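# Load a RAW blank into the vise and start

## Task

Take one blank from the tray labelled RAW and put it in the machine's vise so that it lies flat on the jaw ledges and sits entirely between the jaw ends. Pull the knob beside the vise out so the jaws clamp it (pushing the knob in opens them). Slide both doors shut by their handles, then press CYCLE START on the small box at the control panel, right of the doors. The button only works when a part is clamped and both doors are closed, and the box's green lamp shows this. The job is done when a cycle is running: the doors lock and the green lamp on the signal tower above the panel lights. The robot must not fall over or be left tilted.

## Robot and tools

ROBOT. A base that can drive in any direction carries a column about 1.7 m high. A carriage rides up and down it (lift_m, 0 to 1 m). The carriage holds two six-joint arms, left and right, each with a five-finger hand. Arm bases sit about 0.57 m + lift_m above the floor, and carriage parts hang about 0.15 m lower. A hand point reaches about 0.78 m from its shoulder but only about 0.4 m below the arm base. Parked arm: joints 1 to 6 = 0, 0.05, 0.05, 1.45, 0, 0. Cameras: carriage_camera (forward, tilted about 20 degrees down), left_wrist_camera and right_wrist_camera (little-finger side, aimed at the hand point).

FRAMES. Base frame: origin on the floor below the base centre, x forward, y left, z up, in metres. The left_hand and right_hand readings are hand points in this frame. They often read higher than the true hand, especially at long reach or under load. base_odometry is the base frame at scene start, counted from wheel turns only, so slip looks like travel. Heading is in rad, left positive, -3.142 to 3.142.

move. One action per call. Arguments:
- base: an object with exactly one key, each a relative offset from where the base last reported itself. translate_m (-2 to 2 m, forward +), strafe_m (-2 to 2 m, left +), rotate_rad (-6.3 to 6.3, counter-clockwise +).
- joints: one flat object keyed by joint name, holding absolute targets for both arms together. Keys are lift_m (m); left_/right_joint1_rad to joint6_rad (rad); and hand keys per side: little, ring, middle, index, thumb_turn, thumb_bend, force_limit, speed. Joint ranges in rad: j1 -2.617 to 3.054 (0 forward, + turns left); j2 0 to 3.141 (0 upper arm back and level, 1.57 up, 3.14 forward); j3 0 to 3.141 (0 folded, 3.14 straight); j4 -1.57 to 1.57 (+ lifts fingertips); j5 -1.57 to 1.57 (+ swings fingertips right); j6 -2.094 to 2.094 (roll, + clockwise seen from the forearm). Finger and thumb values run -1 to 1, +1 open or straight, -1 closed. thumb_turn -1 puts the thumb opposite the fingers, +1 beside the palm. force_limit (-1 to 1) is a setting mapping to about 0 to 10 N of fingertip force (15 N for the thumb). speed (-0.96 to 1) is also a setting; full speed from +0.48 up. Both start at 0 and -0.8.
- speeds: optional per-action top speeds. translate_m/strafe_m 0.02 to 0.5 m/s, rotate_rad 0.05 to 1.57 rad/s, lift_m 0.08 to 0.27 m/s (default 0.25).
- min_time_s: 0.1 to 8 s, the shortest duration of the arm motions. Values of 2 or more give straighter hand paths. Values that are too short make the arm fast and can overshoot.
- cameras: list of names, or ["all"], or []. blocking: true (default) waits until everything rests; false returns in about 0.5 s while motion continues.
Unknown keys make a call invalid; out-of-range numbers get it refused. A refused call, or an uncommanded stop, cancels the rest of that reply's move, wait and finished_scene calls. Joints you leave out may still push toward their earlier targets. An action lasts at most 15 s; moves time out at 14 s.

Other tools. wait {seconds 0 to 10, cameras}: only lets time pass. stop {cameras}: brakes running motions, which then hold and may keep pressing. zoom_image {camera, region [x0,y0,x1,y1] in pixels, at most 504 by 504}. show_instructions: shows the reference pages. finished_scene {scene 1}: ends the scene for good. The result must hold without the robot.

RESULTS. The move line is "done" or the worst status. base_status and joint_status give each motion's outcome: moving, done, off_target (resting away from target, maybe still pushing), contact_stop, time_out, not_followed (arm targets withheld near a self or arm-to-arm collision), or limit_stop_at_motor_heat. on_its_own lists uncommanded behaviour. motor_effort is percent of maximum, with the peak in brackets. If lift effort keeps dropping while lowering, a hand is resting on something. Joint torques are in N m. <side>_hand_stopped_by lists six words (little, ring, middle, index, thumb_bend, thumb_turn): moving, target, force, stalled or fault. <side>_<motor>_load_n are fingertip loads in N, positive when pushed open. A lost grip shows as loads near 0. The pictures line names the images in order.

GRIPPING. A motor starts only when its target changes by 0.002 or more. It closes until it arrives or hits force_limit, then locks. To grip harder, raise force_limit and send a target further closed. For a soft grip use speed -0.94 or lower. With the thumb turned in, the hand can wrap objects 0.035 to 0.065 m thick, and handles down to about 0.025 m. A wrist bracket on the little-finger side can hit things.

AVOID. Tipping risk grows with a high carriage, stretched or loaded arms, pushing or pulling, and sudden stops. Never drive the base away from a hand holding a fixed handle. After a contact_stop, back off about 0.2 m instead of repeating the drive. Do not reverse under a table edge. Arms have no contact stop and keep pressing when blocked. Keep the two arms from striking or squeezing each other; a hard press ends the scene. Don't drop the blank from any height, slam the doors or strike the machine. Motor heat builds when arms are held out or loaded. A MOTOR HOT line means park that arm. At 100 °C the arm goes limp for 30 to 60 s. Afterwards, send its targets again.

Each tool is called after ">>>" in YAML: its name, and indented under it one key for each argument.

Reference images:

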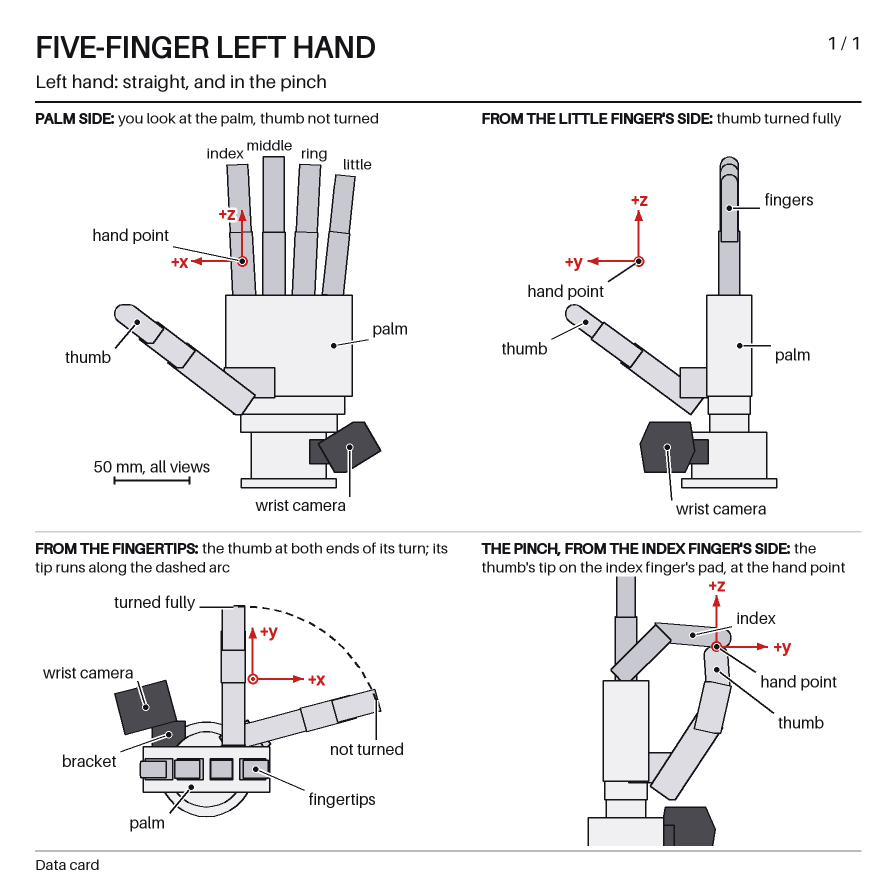

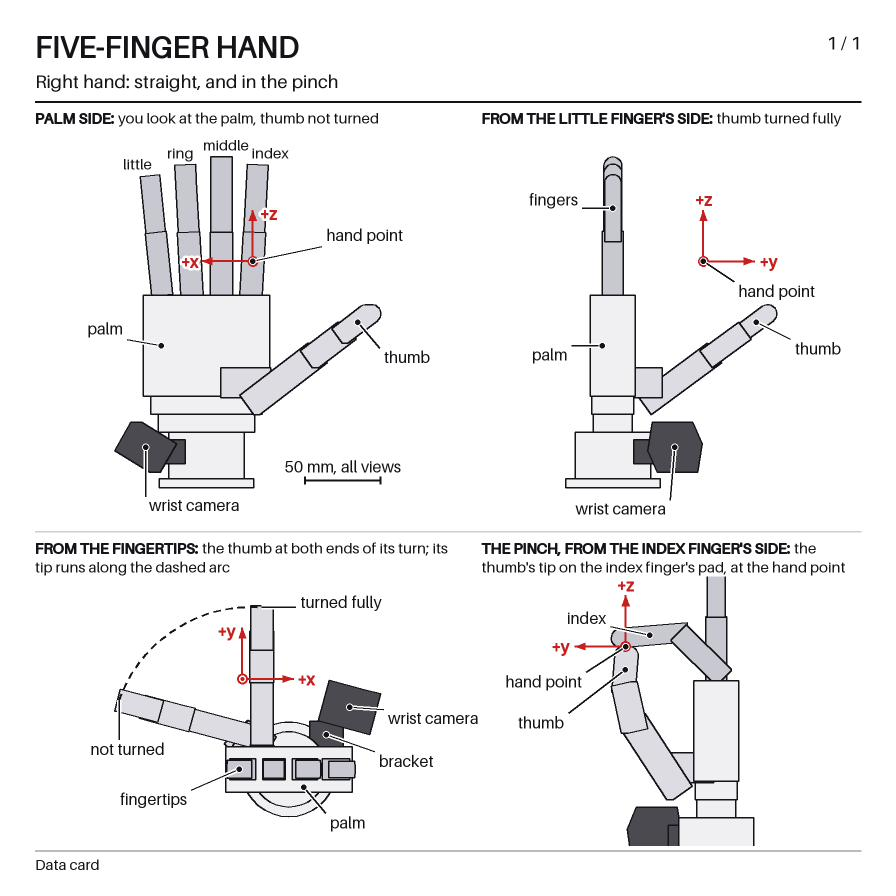

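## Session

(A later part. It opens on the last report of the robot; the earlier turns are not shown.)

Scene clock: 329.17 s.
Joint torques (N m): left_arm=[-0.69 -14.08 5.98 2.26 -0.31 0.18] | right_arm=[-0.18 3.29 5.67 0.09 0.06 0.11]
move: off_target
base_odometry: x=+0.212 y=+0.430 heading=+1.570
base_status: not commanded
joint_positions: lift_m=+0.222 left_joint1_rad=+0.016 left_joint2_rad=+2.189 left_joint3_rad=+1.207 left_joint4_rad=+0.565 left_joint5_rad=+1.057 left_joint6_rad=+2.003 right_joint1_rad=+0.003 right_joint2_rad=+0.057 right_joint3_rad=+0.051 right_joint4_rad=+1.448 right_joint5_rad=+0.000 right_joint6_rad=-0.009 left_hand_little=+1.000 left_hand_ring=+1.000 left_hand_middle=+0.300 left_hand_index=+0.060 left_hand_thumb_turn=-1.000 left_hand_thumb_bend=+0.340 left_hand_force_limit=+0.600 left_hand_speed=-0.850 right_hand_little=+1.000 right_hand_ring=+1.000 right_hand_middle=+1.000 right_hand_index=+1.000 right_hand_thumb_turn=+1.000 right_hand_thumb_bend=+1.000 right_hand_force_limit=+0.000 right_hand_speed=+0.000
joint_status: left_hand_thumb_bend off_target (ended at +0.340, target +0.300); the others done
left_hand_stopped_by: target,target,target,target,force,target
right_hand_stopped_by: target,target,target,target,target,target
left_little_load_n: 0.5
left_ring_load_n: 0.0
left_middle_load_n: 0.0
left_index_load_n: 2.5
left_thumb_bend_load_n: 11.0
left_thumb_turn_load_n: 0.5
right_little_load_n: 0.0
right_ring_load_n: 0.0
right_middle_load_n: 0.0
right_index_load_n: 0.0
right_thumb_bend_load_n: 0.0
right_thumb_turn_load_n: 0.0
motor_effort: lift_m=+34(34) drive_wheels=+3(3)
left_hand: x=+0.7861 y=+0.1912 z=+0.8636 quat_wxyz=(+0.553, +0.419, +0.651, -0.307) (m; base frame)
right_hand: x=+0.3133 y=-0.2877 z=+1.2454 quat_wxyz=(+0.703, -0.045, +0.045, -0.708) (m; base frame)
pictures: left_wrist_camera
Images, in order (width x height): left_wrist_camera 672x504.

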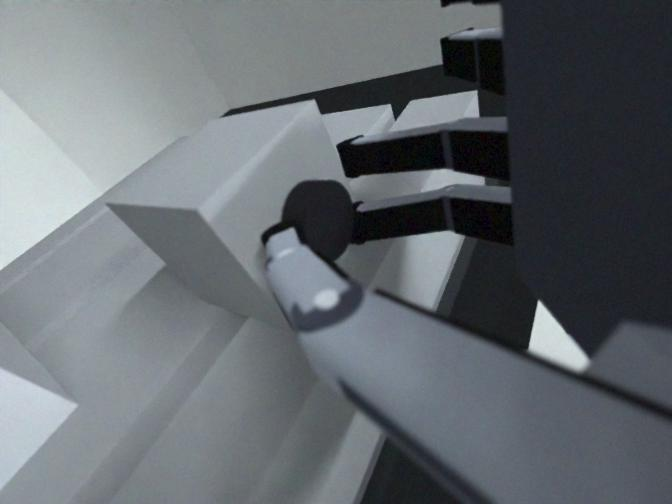

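>>> move:
  joints: {"left_hand_force_limit": 1.0, "left_hand_speed": -0.6, "left_hand_thumb_bend": 0.1, "left_hand_index": -0.3, "left_hand_middle": 0.0}
  cameras: ["left_wrist_camera"]

>>> move:
  base: {"translate_m": -0.012}
  speeds: {"translate_m": 0.02}
  cameras: ["left_wrist_camera"]

>>> zoom_image:
  camera: "left_wrist_camera"
  region: [200, 150, 400, 330]

Scene clock: 330.00 s.
Joint torques (N m): left_arm=[-0.59 -14.09 6.01 2.27 -0.27 0.18] | right_arm=[-0.18 3.28 5.68 0.09 0.06 0.11]
move: off_target
base_odometry: x=+0.212 y=+0.430 heading=+1.570
base_status: not commanded
joint_positions: lift_m=+0.222 left_joint1_rad=+0.015 left_joint2_rad=+2.189 left_joint3_rad=+1.207 left_joint4_rad=+0.566 left_joint5_rad=+1.054 left_joint6_rad=+2.003 right_joint1_rad=+0.003 right_joint2_rad=+0.057 right_joint3_rad=+0.051 right_joint4_rad=+1.448 right_joint5_rad=+0.000 right_joint6_rad=-0.009 left_hand_little=+1.000 left_hand_ring=+1.000 left_hand_middle=+0.236 left_hand_index=-0.008 left_hand_thumb_turn=-1.000 left_hand_thumb_bend=+0.320 left_hand_force_limit=+1.000 left_hand_speed=-0.600 right_hand_little=+1.000 right_hand_ring=+1.000 right_hand_middle=+1.000 right_hand_index=+1.000 right_hand_thumb_turn=+1.000 right_hand_thumb_bend=+1.000 right_hand_force_limit=+0.000 right_hand_speed=+0.000
joint_status: left_hand_middle off_target (ended at +0.236, target +0.000); left_hand_index off_target (ended at -0.008, target -0.300); left_hand_thumb_bend off_target (ended at +0.320, target +0.100); the others done
left_hand_stopped_by: target,target,force,force,force,target
right_hand_stopped_by: target,target,target,target,target,target
left_little_load_n: 0.0
left_ring_load_n: 0.0
left_middle_load_n: 16.0
left_index_load_n: 9.5
left_thumb_bend_load_n: 22.0
left_thumb_turn_load_n: -0.5
right_little_load_n: 0.0
right_ring_load_n: 0.0
right_middle_load_n: 0.0
right_index_load_n: 0.0
right_thumb_bend_load_n: 0.0
right_thumb_turn_load_n: 0.0
motor_effort: lift_m=+34(34) drive_wheels=+2(3)
left_hand: x=+0.7864 y=+0.1912 z=+0.8636 quat_wxyz=(+0.554, +0.419, +0.651, -0.306) (m; base frame)
right_hand: x=+0.3133 y=-0.2877 z=+1.2454 quat_wxyz=(+0.703, -0.045, +0.045, -0.708) (m; base frame)
pictures: left_wrist_camera
Images, in order (width x height): left_wrist_camera 672x504.

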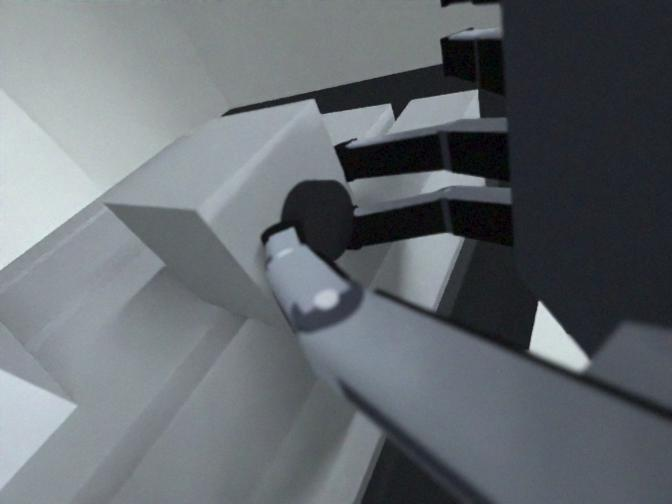

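Scene clock: 331.00 s.
Joint torques (N m): left_arm=[1.07 -14.23 5.6 2.17 0.6 0.19] | right_arm=[-0.18 3.22 5.63 0.1 0.07 0.11]
move: done
base_odometry: x=+0.213 y=+0.418 heading=+1.570
base_status: done
joint_positions: lift_m=+0.222 left_joint1_rad=-0.002 left_joint2_rad=+2.189 left_joint3_rad=+1.213 left_joint4_rad=+0.581 left_joint5_rad=+0.978 left_joint6_rad=+2.003 right_joint1_rad=+0.003 right_joint2_rad=+0.057 right_joint3_rad=+0.051 right_joint4_rad=+1.448 right_joint5_rad=+0.000 right_joint6_rad=-0.009 left_hand_little=+1.000 left_hand_ring=+1.000 left_hand_middle=+0.236 left_hand_index=-0.008 left_hand_thumb_turn=-1.000 left_hand_thumb_bend=+0.321 left_hand_force_limit=+1.000 left_hand_speed=-0.600 right_hand_little=+1.000 right_hand_ring=+1.000 right_hand_middle=+1.000 right_hand_index=+1.000 right_hand_thumb_turn=+1.000 right_hand_thumb_bend=+1.000 right_hand_force_limit=+0.000 right_hand_speed=+0.000
joint_status: not commanded
left_hand_stopped_by: target,target,force,force,force,target
right_hand_stopped_by: target,target,target,target,target,target
left_little_load_n: 0.0
left_ring_load_n: -0.5
left_middle_load_n: 18.0
left_index_load_n: 11.5
left_thumb_bend_load_n: 24.0
left_thumb_turn_load_n: 5.0
right_little_load_n: 0.0
right_ring_load_n: 0.0
right_middle_load_n: 0.0
right_index_load_n: 0.0
right_thumb_bend_load_n: 0.0
right_thumb_turn_load_n: 0.0
motor_effort: lift_m=+34(34) drive_wheels=-2(7)
left_hand: x=+0.7961 y=+0.1937 z=+0.8651 quat_wxyz=(+0.562, +0.413, +0.661, -0.277) (m; base frame)
right_hand: x=+0.3135 y=-0.2877 z=+1.2454 quat_wxyz=(+0.703, -0.046, +0.045, -0.708) (m; base frame)
pictures: left_wrist_camera
Images, in order (width x height): left_wrist_camera 672x504.

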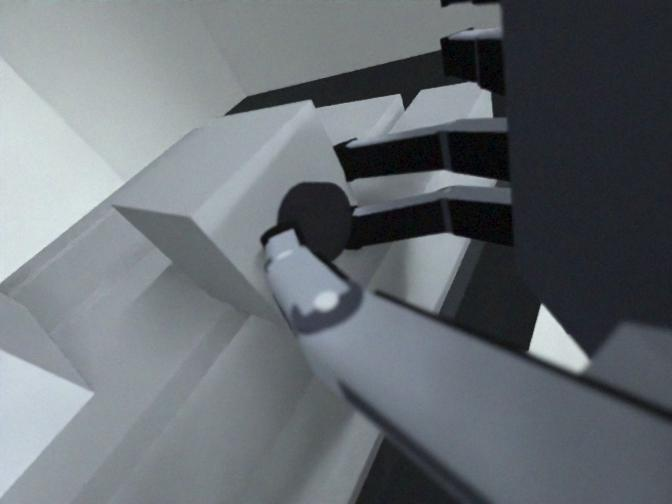

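Scaled by 2.520 from the camera's 672x504 image, which has a finer 960x720 frame.

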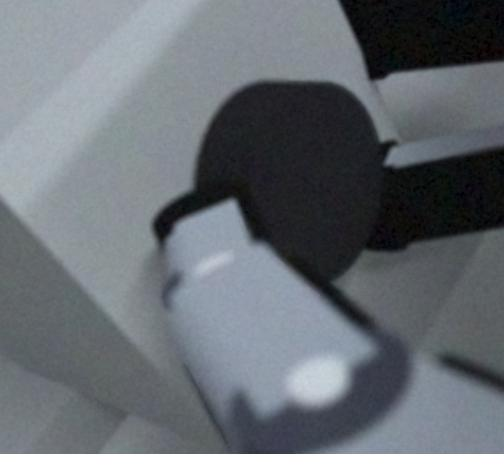

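>>> move:
  base: {"translate_m": -0.008}
  speeds: {"translate_m": 0.02}
  cameras: ["left_wrist_camera"]

>>> zoom_image:
  camera: "left_wrist_camera"
  region: [200, 150, 400, 330]

Scene clock: 332.00 s.
Joint torques (N m): left_arm=[1.25 -14.2 5.53 2.02 0.5 0.18] | right_arm=[-0.18 3.26 5.67 0.08 0.06 0.11]
move: done
base_odometry: x=+0.213 y=+0.410 heading=+1.570
base_status: done
joint_positions: lift_m=+0.222 left_joint1_rad=-0.004 left_joint2_rad=+2.189 left_joint3_rad=+1.214 left_joint4_rad=+0.592 left_joint5_rad=+0.986 left_joint6_rad=+2.003 right_joint1_rad=+0.003 right_joint2_rad=+0.057 right_joint3_rad=+0.051 right_joint4_rad=+1.448 right_joint5_rad=+0.000 right_joint6_rad=-0.009 left_hand_little=+1.000 left_hand_ring=+1.000 left_hand_middle=+0.234 left_hand_index=-0.009 left_hand_thumb_turn=-1.000 left_hand_thumb_bend=+0.315 left_hand_force_limit=+1.000 left_hand_speed=-0.600 right_hand_little=+1.000 right_hand_ring=+1.000 right_hand_middle=+1.000 right_hand_index=+1.000 right_hand_thumb_turn=+1.000 right_hand_thumb_bend=+1.000 right_hand_force_limit=+0.000 right_hand_speed=+0.000
joint_status: not commanded
left_hand_stopped_by: target,target,force,force,force,target
right_hand_stopped_by: target,target,target,target,target,target
left_little_load_n: 0.0
left_ring_load_n: 0.0
left_middle_load_n: 0.0
left_index_load_n: 0.5
left_thumb_bend_load_n: 0.0
left_thumb_turn_load_n: 0.0
right_little_load_n: -0.5
right_ring_load_n: 0.0
right_middle_load_n: 0.0
right_index_load_n: 0.0
right_thumb_bend_load_n: 0.0
right_thumb_turn_load_n: 0.0
motor_effort: lift_m=+34(34) drive_wheels=+1(7)
left_hand: x=+0.7964 y=+0.1910 z=+0.8687 quat_wxyz=(+0.565, +0.417, +0.655, -0.278) (m; base frame)
right_hand: x=+0.3135 y=-0.2877 z=+1.2454 quat_wxyz=(+0.703, -0.046, +0.045, -0.708) (m; base frame)
pictures: left_wrist_camera
Images, in order (width x height): left_wrist_camera 672x504.

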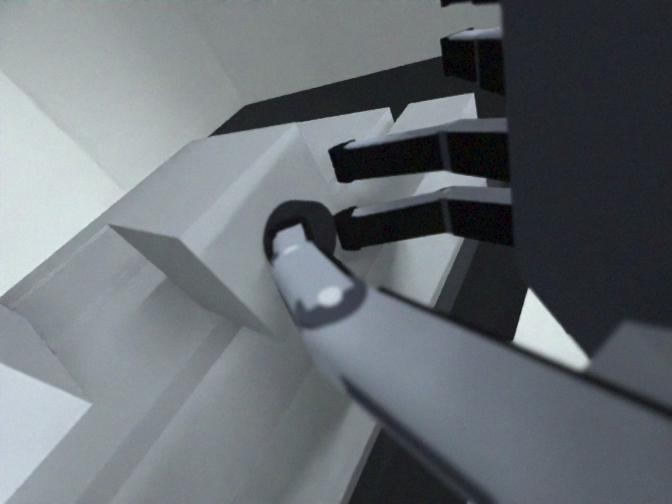

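Scaled by 2.520 from the camera's 672x504 image, which has a finer 960x720 frame.

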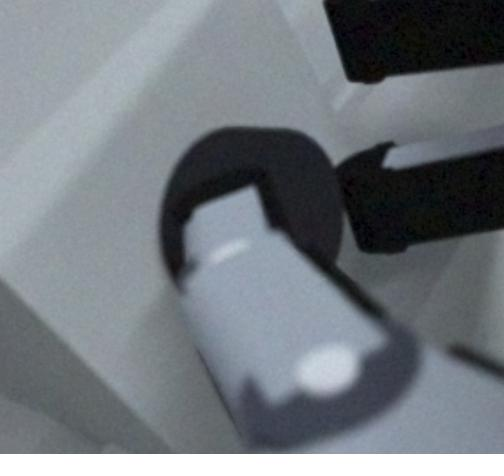

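>>> move:
  base: {"strafe_m": -0.008}
  joints: {"left_hand_speed": 0.0, "left_hand_thumb_bend": 0.68, "left_hand_index": -0.04, "left_hand_middle": 0.3}
  speeds: {"strafe_m": 0.05}
  cameras: ["left_wrist_camera"]

>>> zoom_image:
  camera: "left_wrist_camera"
  region: [200, 150, 400, 330]

Scene clock: 335.60 s.
Joint torques (N m): left_arm=[0.8 -14.2 5.45 1.99 0.41 0.18] | right_arm=[-0.18 3.28 5.67 0.1 0.06 0.11]
move: done
base_odometry: x=+0.221 y=+0.410 heading=+1.570
base_status: done
joint_positions: lift_m=+0.222 left_joint1_rad=-0.001 left_joint2_rad=+2.189 left_joint3_rad=+1.214 left_joint4_rad=+0.594 left_joint5_rad=+0.993 left_joint6_rad=+2.003 right_joint1_rad=+0.003 right_joint2_rad=+0.057 right_joint3_rad=+0.051 right_joint4_rad=+1.448 right_joint5_rad=+0.001 right_joint6_rad=-0.009 left_hand_little=+1.000 left_hand_ring=+1.000 left_hand_middle=+0.300 left_hand_index=-0.040 left_hand_thumb_turn=-1.000 left_hand_thumb_bend=+0.680 left_hand_force_limit=+1.000 left_hand_speed=+0.000 right_hand_little=+1.000 right_hand_ring=+1.000 right_hand_middle=+1.000 right_hand_index=+1.000 right_hand_thumb_turn=+1.000 right_hand_thumb_bend=+1.000 right_hand_force_limit=+0.000 right_hand_speed=+0.000
joint_status: all done
left_hand_stopped_by: target,target,target,target,target,target
right_hand_stopped_by: target,target,target,target,target,target
left_little_load_n: 0.0
left_ring_load_n: 0.0
left_middle_load_n: 0.0
left_index_load_n: 0.0
left_thumb_bend_load_n: 0.0
left_thumb_turn_load_n: 0.0
right_little_load_n: 0.0
right_ring_load_n: 0.0
right_middle_load_n: 0.0
right_index_load_n: 0.0
right_thumb_bend_load_n: 0.0
right_thumb_turn_load_n: 0.0
motor_effort: lift_m=+34(34) drive_wheels=+2(5)
left_hand: x=+0.7962 y=+0.1918 z=+0.8694 quat_wxyz=(+0.566, +0.417, +0.654, -0.280) (m; base frame)
right_hand: x=+0.3134 y=-0.2878 z=+1.2454 quat_wxyz=(+0.703, -0.045, +0.045, -0.708) (m; base frame)
pictures: left_wrist_camera
Images, in order (width x height): left_wrist_camera 672x504.

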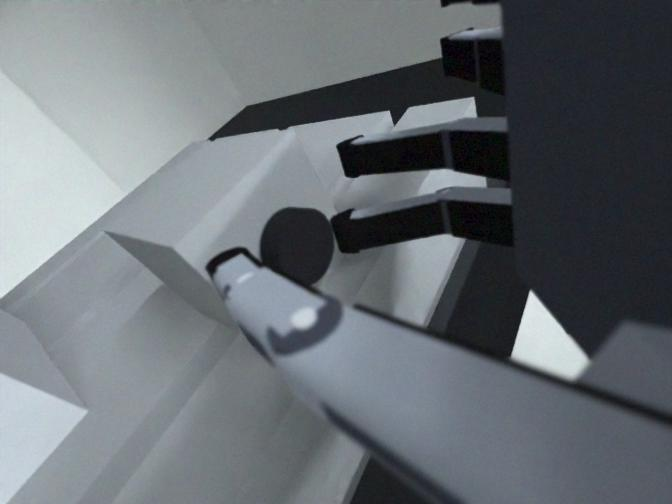

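Scaled by 2.520 from the camera's 672x504 image, which has a finer 960x720 frame.

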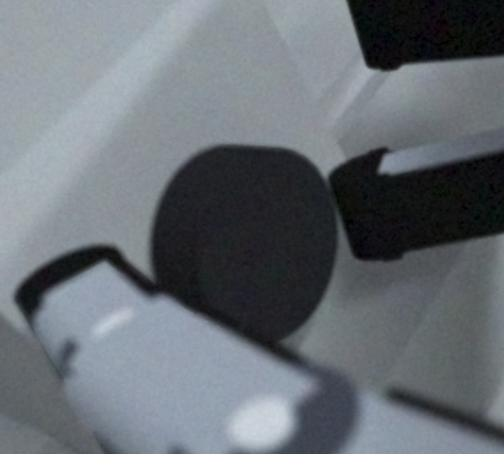

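>>> move:
  joints: {"left_hand_index": 0.06}

>>> move:
  base: {"translate_m": 0.022}
  speeds: {"translate_m": 0.04}
  cameras: ["left_wrist_camera"]

>>> zoom_image:
  camera: "left_wrist_camera"
  region: [200, 150, 400, 330]

Scene clock: 336.47 s.
Joint torques (N m): left_arm=[0.94 -14.2 5.5 1.98 0.4 0.17] | right_arm=[-0.18 3.28 5.67 0.1 0.06 0.11]
move: done
base_odometry: x=+0.221 y=+0.410 heading=+1.570
base_status: not commanded
joint_positions: lift_m=+0.222 left_joint1_rad=-0.001 left_joint2_rad=+2.189 left_joint3_rad=+1.214 left_joint4_rad=+0.594 left_joint5_rad=+0.993 left_joint6_rad=+2.003 right_joint1_rad=+0.003 right_joint2_rad=+0.057 right_joint3_rad=+0.051 right_joint4_rad=+1.448 right_joint5_rad=+0.001 right_joint6_rad=-0.009 left_hand_little=+1.000 left_hand_ring=+1.000 left_hand_middle=+0.300 left_hand_index=+0.060 left_hand_thumb_turn=-1.000 left_hand_thumb_bend=+0.680 left_hand_force_limit=+1.000 left_hand_speed=+0.000 right_hand_little=+1.000 right_hand_ring=+1.000 right_hand_middle=+1.000 right_hand_index=+1.000 right_hand_thumb_turn=+1.000 right_hand_thumb_bend=+1.000 right_hand_force_limit=+0.000 right_hand_speed=+0.000
joint_status: all done
left_hand_stopped_by: target,target,target,target,target,target
right_hand_stopped_by: target,target,target,target,target,target
left_little_load_n: 0.0
left_ring_load_n: 0.0
left_middle_load_n: 0.0
left_index_load_n: -0.5
left_thumb_bend_load_n: 0.0
left_thumb_turn_load_n: 0.0
right_little_load_n: 0.0
right_ring_load_n: 0.0
right_middle_load_n: 0.0
right_index_load_n: 0.0
right_thumb_bend_load_n: 0.0
right_thumb_turn_load_n: 0.0
motor_effort: lift_m=+34(34) drive_wheels=+2(2)
left_hand: x=+0.7962 y=+0.1918 z=+0.8694 quat_wxyz=(+0.566, +0.417, +0.654, -0.280) (m; base frame)
right_hand: x=+0.3134 y=-0.2878 z=+1.2454 quat_wxyz=(+0.703, -0.045, +0.045, -0.708) (m; base frame)
pictures: none

Scene clock: 337.47 s.
Joint torques (N m): left_arm=[-1.65 -12.68 6.68 2.17 -0.79 0.14] | right_arm=[-0.18 3.3 5.7 0.09 0.06 0.12]
move: done
base_odometry: x=+0.221 y=+0.432 heading=+1.571
base_status: done
joint_positions: lift_m=+0.222 left_joint1_rad=+0.026 left_joint2_rad=+2.177 left_joint3_rad=+1.197 left_joint4_rad=+0.570 left_joint5_rad=+1.098 left_joint6_rad=+2.005 right_joint1_rad=+0.003 right_joint2_rad=+0.057 right_joint3_rad=+0.051 right_joint4_rad=+1.448 right_joint5_rad=+0.001 right_joint6_rad=-0.009 left_hand_little=+1.000 left_hand_ring=+1.000 left_hand_middle=+0.300 left_hand_index=+0.060 left_hand_thumb_turn=-1.000 left_hand_thumb_bend=+0.680 left_hand_force_limit=+1.000 left_hand_speed=+0.000 right_hand_little=+1.000 right_hand_ring=+1.000 right_hand_middle=+1.000 right_hand_index=+1.000 right_hand_thumb_turn=+1.000 right_hand_thumb_bend=+1.000 right_hand_force_limit=+0.000 right_hand_speed=+0.000
joint_status: not commanded
left_hand_stopped_by: target,target,target,target,target,target
right_hand_stopped_by: target,target,target,target,target,target
left_little_load_n: 0.0
left_ring_load_n: 0.0
left_middle_load_n: 0.0
left_index_load_n: 0.0
left_thumb_bend_load_n: 0.5
left_thumb_turn_load_n: -6.5
right_little_load_n: 0.0
right_ring_load_n: 0.0
right_middle_load_n: 0.0
right_index_load_n: 0.0
right_thumb_bend_load_n: 0.0
right_thumb_turn_load_n: 0.0
motor_effort: lift_m=+34(34) drive_wheels=+2(7)
left_hand: x=+0.7807 y=+0.1906 z=+0.8693 quat_wxyz=(+0.555, +0.425, +0.640, -0.318) (m; base frame)
right_hand: x=+0.3135 y=-0.2878 z=+1.2454 quat_wxyz=(+0.703, -0.046, +0.046, -0.708) (m; base frame)
pictures: left_wrist_camera
Images, in order (width x height): left_wrist_camera 672x504.

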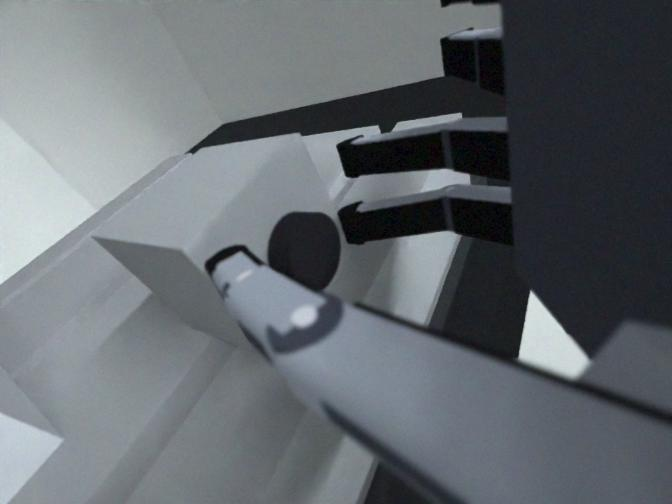

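Scaled by 2.520 from the camera's 672x504 image, which has a finer 960x720 frame.

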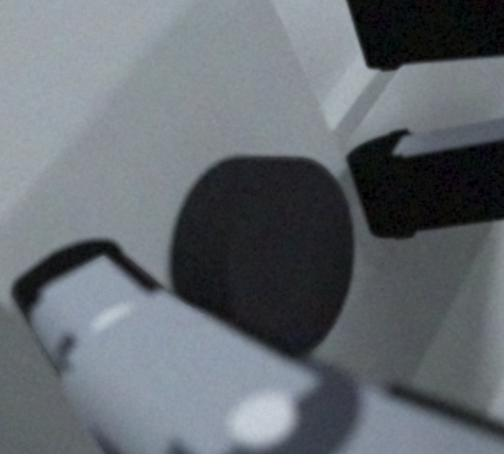

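>>> move:
  joints: {"lift_m": 0.2185}

>>> move:
  joints: {"left_hand_force_limit": 0.3, "left_hand_speed": -0.9, "left_hand_index": -0.3}

>>> move:
  joints: {"left_hand_force_limit": 0.5, "left_hand_speed": -0.9, "left_hand_thumb_bend": 0.2}
  cameras: ["left_wrist_camera"]

>>> zoom_image:
  camera: "left_wrist_camera"
  region: [200, 150, 400, 330]

Scene clock: 338.07 s.
Joint torques (N m): left_arm=[-1.54 -12.59 6.71 2.17 -0.78 0.13] | right_arm=[-0.18 3.29 5.72 0.1 0.06 0.11]
move: done
base_odometry: x=+0.221 y=+0.432 heading=+1.571
base_status: not commanded
joint_positions: lift_m=+0.219 left_joint1_rad=+0.026 left_joint2_rad=+2.175 left_joint3_rad=+1.197 left_joint4_rad=+0.570 left_joint5_rad=+1.100 left_joint6_rad=+2.008 right_joint1_rad=+0.003 right_joint2_rad=+0.057 right_joint3_rad=+0.050 right_joint4_rad=+1.448 right_joint5_rad=+0.001 right_joint6_rad=-0.009 left_hand_little=+1.000 left_hand_ring=+1.000 left_hand_middle=+0.300 left_hand_index=+0.060 left_hand_thumb_turn=-1.000 left_hand_thumb_bend=+0.680 left_hand_force_limit=+1.000 left_hand_speed=+0.000 right_hand_little=+1.000 right_hand_ring=+1.000 right_hand_middle=+1.000 right_hand_index=+1.000 right_hand_thumb_turn=+1.000 right_hand_thumb_bend=+1.000 right_hand_force_limit=+0.000 right_hand_speed=+0.000
joint_status: all done
left_hand_stopped_by: target,target,target,target,target,target
right_hand_stopped_by: target,target,target,target,target,target
left_little_load_n: -0.5
left_ring_load_n: 0.0
left_middle_load_n: 0.5
left_index_load_n: 0.0
left_thumb_bend_load_n: 0.0
left_thumb_turn_load_n: -8.5
right_little_load_n: 0.0
right_ring_load_n: 0.0
right_middle_load_n: 0.0
right_index_load_n: 0.0
right_thumb_bend_load_n: 0.0
right_thumb_turn_load_n: 0.0
motor_effort: lift_m=+25(25) drive_wheels=+3(3)
left_hand: x=+0.7808 y=+0.1907 z=+0.8683 quat_wxyz=(+0.556, +0.427, +0.639, -0.317) (m; base frame)
right_hand: x=+0.3137 y=-0.2878 z=+1.2424 quat_wxyz=(+0.703, -0.046, +0.046, -0.708) (m; base frame)
pictures: none

Scene clock: 339.53 s.
Joint torques (N m): left_arm=[-1.68 -12.59 6.78 2.17 -0.81 0.12] | right_arm=[-0.18 3.28 5.72 0.1 0.06 0.11]
move: off_target
base_odometry: x=+0.221 y=+0.432 heading=+1.571
base_status: not commanded
joint_positions: lift_m=+0.219 left_joint1_rad=+0.026 left_joint2_rad=+2.175 left_joint3_rad=+1.197 left_joint4_rad=+0.570 left_joint5_rad=+1.100 left_joint6_rad=+2.008 right_joint1_rad=+0.003 right_joint2_rad=+0.057 right_joint3_rad=+0.050 right_joint4_rad=+1.448 right_joint5_rad=+0.001 right_joint6_rad=-0.009 left_hand_little=+1.000 left_hand_ring=+1.000 left_hand_middle=+0.300 left_hand_index=-0.087 left_hand_thumb_turn=-1.000 left_hand_thumb_bend=+0.681 left_hand_force_limit=+0.300 left_hand_speed=-0.900 right_hand_little=+1.000 right_hand_ring=+1.000 right_hand_middle=+1.000 right_hand_index=+1.000 right_hand_thumb_turn=+1.000 right_hand_thumb_bend=+1.000 right_hand_force_limit=+0.000 right_hand_speed=+0.000
joint_status: left_hand_index off_target (ended at -0.087, target -0.300); the others done
left_hand_stopped_by: target,target,target,force,target,target
right_hand_stopped_by: target,target,target,target,target,target
left_little_load_n: 0.0
left_ring_load_n: 0.0
left_middle_load_n: 0.0
left_index_load_n: 7.5
left_thumb_bend_load_n: 4.0
left_thumb_turn_load_n: -8.5
right_little_load_n: 0.0
right_ring_load_n: 0.0
right_middle_load_n: 0.0
right_index_load_n: 0.0
right_thumb_bend_load_n: 0.0
right_thumb_turn_load_n: 0.0
motor_effort: lift_m=+25(25) drive_wheels=+3(3)
left_hand: x=+0.7807 y=+0.1905 z=+0.8684 quat_wxyz=(+0.556, +0.427, +0.639, -0.317) (m; base frame)
right_hand: x=+0.3137 y=-0.2878 z=+1.2424 quat_wxyz=(+0.703, -0.046, +0.046, -0.708) (m; base frame)
pictures: none

Scene clock: 341.70 s.
Joint torques (N m): left_arm=[-1.01 -12.62 6.76 2.21 -0.49 0.12] | right_arm=[-0.18 3.28 5.74 0.1 0.06 0.11]
move: off_target
base_odometry: x=+0.221 y=+0.432 heading=+1.571
base_status: not commanded
joint_positions: lift_m=+0.219 left_joint1_rad=+0.020 left_joint2_rad=+2.175 left_joint3_rad=+1.197 left_joint4_rad=+0.570 left_joint5_rad=+1.073 left_joint6_rad=+2.008 right_joint1_rad=+0.003 right_joint2_rad=+0.057 right_joint3_rad=+0.050 right_joint4_rad=+1.448 right_joint5_rad=+0.001 right_joint6_rad=-0.009 left_hand_little=+1.000 left_hand_ring=+1.000 left_hand_middle=+0.300 left_hand_index=-0.087 left_hand_thumb_turn=-1.000 left_hand_thumb_bend=+0.496 left_hand_force_limit=+0.500 left_hand_speed=-0.900 right_hand_little=+1.000 right_hand_ring=+1.000 right_hand_middle=+1.000 right_hand_index=+1.000 right_hand_thumb_turn=+1.000 right_hand_thumb_bend=+1.000 right_hand_force_limit=+0.000 right_hand_speed=+0.000
joint_status: left_hand_thumb_bend off_target (ended at +0.496, target +0.200); the others done
left_hand_stopped_by: target,target,target,force,force,target
right_hand_stopped_by: target,target,target,target,target,target
left_little_load_n: 0.0
left_ring_load_n: 0.0
left_middle_load_n: 0.0
left_index_load_n: 8.0
left_thumb_bend_load_n: 10.5
left_thumb_turn_load_n: -2.0
right_little_load_n: 0.0
right_ring_load_n: 0.0
right_middle_load_n: 0.0
right_index_load_n: 0.0
right_thumb_bend_load_n: 0.0
right_thumb_turn_load_n: 0.0
motor_effort: lift_m=+25(25) drive_wheels=+2(3)
left_hand: x=+0.7833 y=+0.1910 z=+0.8669 quat_wxyz=(+0.557, +0.424, +0.644, -0.309) (m; base frame)
right_hand: x=+0.3137 y=-0.2878 z=+1.2424 quat_wxyz=(+0.703, -0.046, +0.046, -0.708) (m; base frame)
pictures: left_wrist_camera
Images, in order (width x height): left_wrist_camera 672x504.

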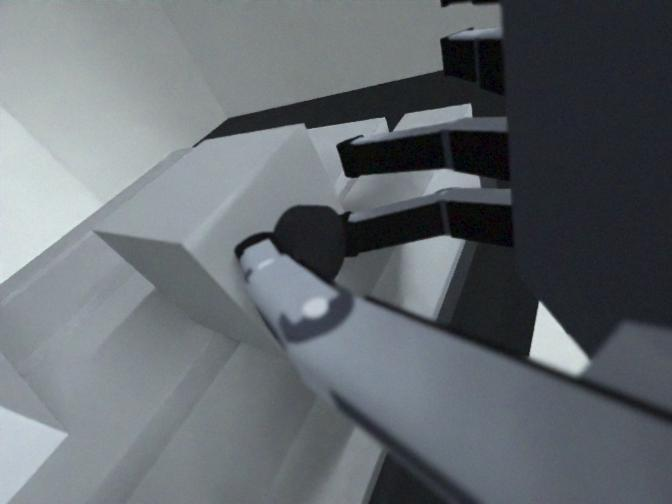

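Scaled by 2.520 from the camera's 672x504 image, which has a finer 960x720 frame.

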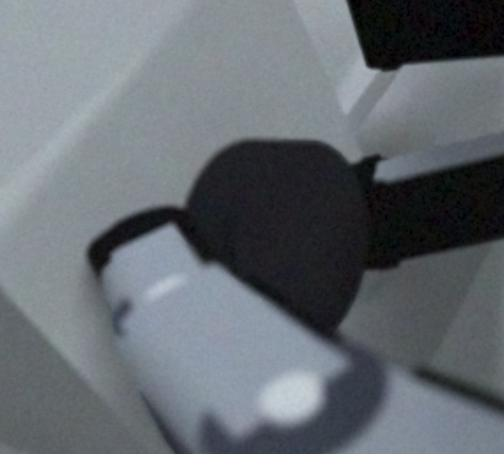

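>>> move:
  joints: {"left_hand_force_limit": 1.0, "left_hand_speed": -0.8, "left_hand_index": -0.35, "left_hand_thumb_bend": 0.15}

>>> move:
  base: {"translate_m": -0.012}
  speeds: {"translate_m": 0.02}
  cameras: ["left_wrist_camera"]

>>> move:
  base: {"translate_m": -0.004}
  speeds: {"translate_m": 0.02}
  cameras: ["left_wrist_camera"]

Scene clock: 344.30 s.
Joint torques (N m): left_arm=[-0.99 -12.62 6.72 2.19 -0.48 0.12] | right_arm=[-0.18 3.28 5.72 0.1 0.06 0.11]
move: off_target
base_odometry: x=+0.221 y=+0.432 heading=+1.571
base_status: not commanded
joint_positions: lift_m=+0.219 left_joint1_rad=+0.019 left_joint2_rad=+2.175 left_joint3_rad=+1.197 left_joint4_rad=+0.570 left_joint5_rad=+1.072 left_joint6_rad=+2.008 right_joint1_rad=+0.003 right_joint2_rad=+0.057 right_joint3_rad=+0.050 right_joint4_rad=+1.448 right_joint5_rad=+0.001 right_joint6_rad=-0.009 left_hand_little=+1.000 left_hand_ring=+1.000 left_hand_middle=+0.300 left_hand_index=-0.099 left_hand_thumb_turn=-1.000 left_hand_thumb_bend=+0.487 left_hand_force_limit=+1.000 left_hand_speed=-0.800 right_hand_little=+1.000 right_hand_ring=+1.000 right_hand_middle=+1.000 right_hand_index=+1.000 right_hand_thumb_turn=+1.000 right_hand_thumb_bend=+1.000 right_hand_force_limit=+0.000 right_hand_speed=+0.000
joint_status: left_hand_index off_target (ended at -0.099, target -0.350); left_hand_thumb_bend off_target (ended at +0.487, target +0.150); the others done
left_hand_stopped_by: target,target,target,force,force,target
right_hand_stopped_by: target,target,target,target,target,target
left_little_load_n: 0.0
left_ring_load_n: 0.0
left_middle_load_n: 0.0
left_index_load_n: 15.5
left_thumb_bend_load_n: 15.5
left_thumb_turn_load_n: -2.5
right_little_load_n: 0.0
right_ring_load_n: 0.0
right_middle_load_n: 0.0
right_index_load_n: 0.0
right_thumb_bend_load_n: 0.0
right_thumb_turn_load_n: 0.0
motor_effort: lift_m=+25(25) drive_wheels=+2(2)
left_hand: x=+0.7834 y=+0.1908 z=+0.8669 quat_wxyz=(+0.557, +0.424, +0.644, -0.309) (m; base frame)
right_hand: x=+0.3137 y=-0.2878 z=+1.2424 quat_wxyz=(+0.703, -0.046, +0.046, -0.708) (m; base frame)
pictures: none

Scene clock: 345.30 s.
Joint torques (N m): left_arm=[0.87 -12.77 6.09 2.16 0.46 0.12] | right_arm=[-0.17 3.28 5.71 0.12 0.06 0.12]
move: done
base_odometry: x=+0.220 y=+0.420 heading=+1.571
base_status: done
joint_positions: lift_m=+0.219 left_joint1_rad=-0.001 left_joint2_rad=+2.175 left_joint3_rad=+1.207 left_joint4_rad=+0.580 left_joint5_rad=+0.988 left_joint6_rad=+2.008 right_joint1_rad=+0.003 right_joint2_rad=+0.057 right_joint3_rad=+0.050 right_joint4_rad=+1.448 right_joint5_rad=+0.001 right_joint6_rad=-0.009 left_hand_little=+1.000 left_hand_ring=+1.000 left_hand_middle=+0.300 left_hand_index=-0.099 left_hand_thumb_turn=-1.000 left_hand_thumb_bend=+0.488 left_hand_force_limit=+1.000 left_hand_speed=-0.800 right_hand_little=+1.000 right_hand_ring=+1.000 right_hand_middle=+1.000 right_hand_index=+1.000 right_hand_thumb_turn=+1.000 right_hand_thumb_bend=+1.000 right_hand_force_limit=+0.000 right_hand_speed=+0.000
joint_status: not commanded
left_hand_stopped_by: target,target,target,force,force,target
right_hand_stopped_by: target,target,target,target,target,target
left_little_load_n: 0.0
left_ring_load_n: 0.0
left_middle_load_n: 0.5
left_index_load_n: 17.5
left_thumb_bend_load_n: 15.0
left_thumb_turn_load_n: 2.0
right_little_load_n: 0.0
right_ring_load_n: 0.0
right_middle_load_n: 0.0
right_index_load_n: 0.0
right_thumb_bend_load_n: 0.0
right_thumb_turn_load_n: 0.0
motor_effort: lift_m=+25(25) drive_wheels=-2(5)
left_hand: x=+0.7943 y=+0.1928 z=+0.8684 quat_wxyz=(+0.564, +0.417, +0.656, -0.278) (m; base frame)
right_hand: x=+0.3137 y=-0.2878 z=+1.2424 quat_wxyz=(+0.703, -0.046, +0.046, -0.708) (m; base frame)
pictures: left_wrist_camera
Images, in order (width x height): left_wrist_camera 672x504.

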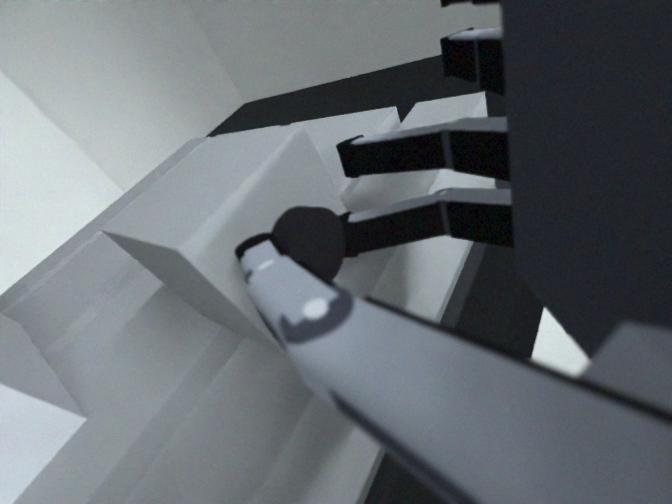

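Scene clock: 345.87 s.
Joint torques (N m): left_arm=[1.32 -13.07 5.61 2.16 0.7 0.12] | right_arm=[-0.17 3.3 5.82 0.12 0.06 0.11]
move: done
base_odometry: x=+0.220 y=+0.416 heading=+1.571
base_status: done
joint_positions: lift_m=+0.219 left_joint1_rad=-0.006 left_joint2_rad=+2.178 left_joint3_rad=+1.213 left_joint4_rad=+0.581 left_joint5_rad=+0.968 left_joint6_rad=+2.008 right_joint1_rad=+0.003 right_joint2_rad=+0.057 right_joint3_rad=+0.050 right_joint4_rad=+1.448 right_joint5_rad=+0.001 right_joint6_rad=-0.009 left_hand_little=+1.000 left_hand_ring=+1.000 left_hand_middle=+0.300 left_hand_index=-0.099 left_hand_thumb_turn=-1.000 left_hand_thumb_bend=+0.488 left_hand_force_limit=+1.000 left_hand_speed=-0.800 right_hand_little=+1.000 right_hand_ring=+1.000 right_hand_middle=+1.000 right_hand_index=+1.000 right_hand_thumb_turn=+1.000 right_hand_thumb_bend=+1.000 right_hand_force_limit=+0.000 right_hand_speed=+0.000
joint_status: not commanded
left_hand_stopped_by: target,target,target,force,force,target
right_hand_stopped_by: target,target,target,target,target,target
left_little_load_n: 0.0
left_ring_load_n: 0.0
left_middle_load_n: 0.0
left_index_load_n: 21.5
left_thumb_bend_load_n: 13.0
left_thumb_turn_load_n: 1.5
right_little_load_n: 0.0
right_ring_load_n: 0.0
right_middle_load_n: 0.0
right_index_load_n: 0.0
right_thumb_bend_load_n: 0.0
right_thumb_turn_load_n: 0.0
motor_effort: lift_m=+25(25) drive_wheels=-2(7)
left_hand: x=+0.7974 y=+0.1928 z=+0.8686 quat_wxyz=(+0.566, +0.416, +0.658, -0.271) (m; base frame)
right_hand: x=+0.3136 y=-0.2878 z=+1.2424 quat_wxyz=(+0.703, -0.046, +0.046, -0.708) (m; base frame)
pictures: left_wrist_camera
Images, in order (width x height): left_wrist_camera 672x504.

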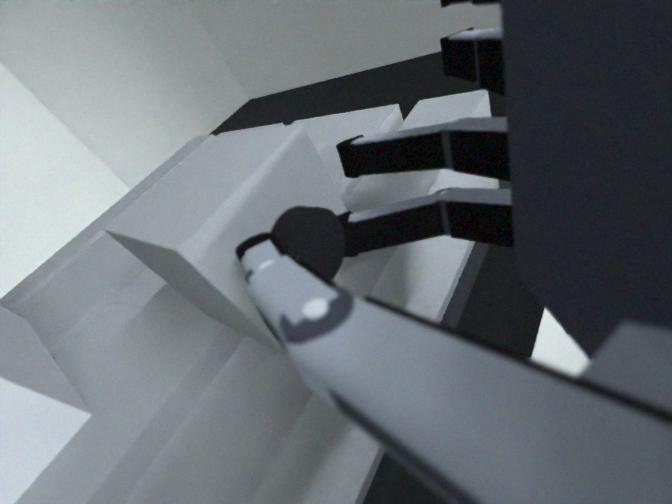

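>>> move:
  base: {"translate_m": -0.004}
  speeds: {"translate_m": 0.02}
  cameras: []

>>> move:
  base: {"translate_m": -0.004}
  speeds: {"translate_m": 0.02}
  cameras: ["left_wrist_camera"]

Scene clock: 346.57 s.
Joint torques (N m): left_arm=[1.77 -13.53 5.23 2.12 0.84 0.12] | right_arm=[-0.2 3.28 5.65 0.12 0.06 0.11]
move: done
base_odometry: x=+0.220 y=+0.412 heading=+1.571
base_status: done
joint_positions: lift_m=+0.219 left_joint1_rad=-0.010 left_joint2_rad=+2.181 left_joint3_rad=+1.217 left_joint4_rad=+0.586 left_joint5_rad=+0.956 left_joint6_rad=+2.008 right_joint1_rad=+0.003 right_joint2_rad=+0.057 right_joint3_rad=+0.050 right_joint4_rad=+1.448 right_joint5_rad=+0.001 right_joint6_rad=-0.009 left_hand_little=+1.000 left_hand_ring=+1.000 left_hand_middle=+0.300 left_hand_index=-0.099 left_hand_thumb_turn=-1.000 left_hand_thumb_bend=+0.488 left_hand_force_limit=+1.000 left_hand_speed=-0.800 right_hand_little=+1.000 right_hand_ring=+1.000 right_hand_middle=+1.000 right_hand_index=+1.000 right_hand_thumb_turn=+1.000 right_hand_thumb_bend=+1.000 right_hand_force_limit=+0.000 right_hand_speed=+0.000
joint_status: not commanded
left_hand_stopped_by: target,target,target,force,force,target
right_hand_stopped_by: target,target,target,target,target,target
left_little_load_n: 0.0
left_ring_load_n: 0.0
left_middle_load_n: 0.0
left_index_load_n: 23.5
left_thumb_bend_load_n: 12.0
left_thumb_turn_load_n: 0.5
right_little_load_n: 0.0
right_ring_load_n: 0.0
right_middle_load_n: 0.0
right_index_load_n: 0.0
right_thumb_bend_load_n: 0.0
right_thumb_turn_load_n: 0.0
motor_effort: lift_m=+25(25) drive_wheels=-3(7)
left_hand: x=+0.7998 y=+0.1928 z=+0.8690 quat_wxyz=(+0.568, +0.415, +0.659, -0.266) (m; base frame)
right_hand: x=+0.3136 y=-0.2878 z=+1.2424 quat_wxyz=(+0.703, -0.046, +0.046, -0.708) (m; base frame)
pictures: none
No camera images: "cameras" was empty.

Scene clock: 347.23 s.
Joint torques (N m): left_arm=[1.21 -13.41 5.18 2 0.45 0.12] | right_arm=[-0.17 3.29 5.7 0.08 0.06 0.11]
move: done
base_odometry: x=+0.220 y=+0.408 heading=+1.571
base_status: done
joint_positions: lift_m=+0.219 left_joint1_rad=-0.004 left_joint2_rad=+2.181 left_joint3_rad=+1.218 left_joint4_rad=+0.592 left_joint5_rad=+0.986 left_joint6_rad=+2.008 right_joint1_rad=+0.003 right_joint2_rad=+0.057 right_joint3_rad=+0.050 right_joint4_rad=+1.447 right_joint5_rad=+0.001 right_joint6_rad=-0.009 left_hand_little=+1.000 left_hand_ring=+1.000 left_hand_middle=+0.300 left_hand_index=-0.100 left_hand_thumb_turn=-1.000 left_hand_thumb_bend=+0.484 left_hand_force_limit=+1.000 left_hand_speed=-0.800 right_hand_little=+1.000 right_hand_ring=+1.000 right_hand_middle=+1.000 right_hand_index=+1.000 right_hand_thumb_turn=+1.000 right_hand_thumb_bend=+1.000 right_hand_force_limit=+0.000 right_hand_speed=+0.000
joint_status: not commanded
left_hand_stopped_by: target,target,target,force,force,target
right_hand_stopped_by: target,target,target,target,target,target
left_little_load_n: 0.0
left_ring_load_n: 0.0
left_middle_load_n: 0.0
left_index_load_n: 0.0
left_thumb_bend_load_n: 0.0
left_thumb_turn_load_n: 0.0
right_little_load_n: 0.0
right_ring_load_n: 0.0
right_middle_load_n: 0.0
right_index_load_n: 0.0
right_thumb_bend_load_n: 0.0
right_thumb_turn_load_n: 0.0
motor_effort: lift_m=+25(25) drive_wheels=-2(7)
left_hand: x=+0.7979 y=+0.1912 z=+0.8721 quat_wxyz=(+0.570, +0.420, +0.651, -0.274) (m; base frame)
right_hand: x=+0.3138 y=-0.2878 z=+1.2423 quat_wxyz=(+0.703, -0.046, +0.046, -0.708) (m; base frame)
pictures: left_wrist_camera
Images, in order (width x height): left_wrist_camera 672x504.

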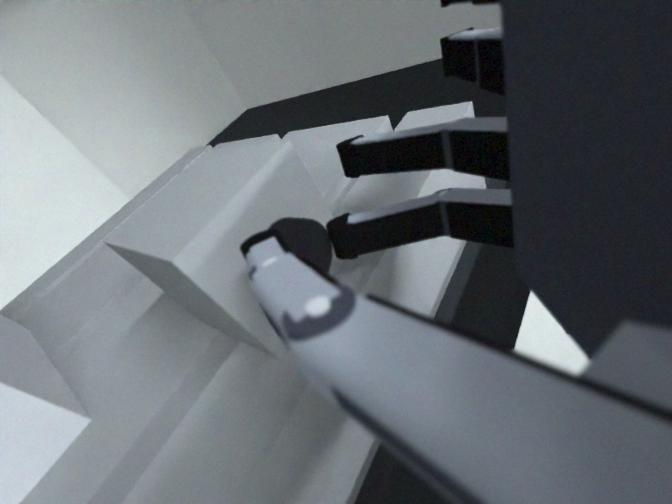

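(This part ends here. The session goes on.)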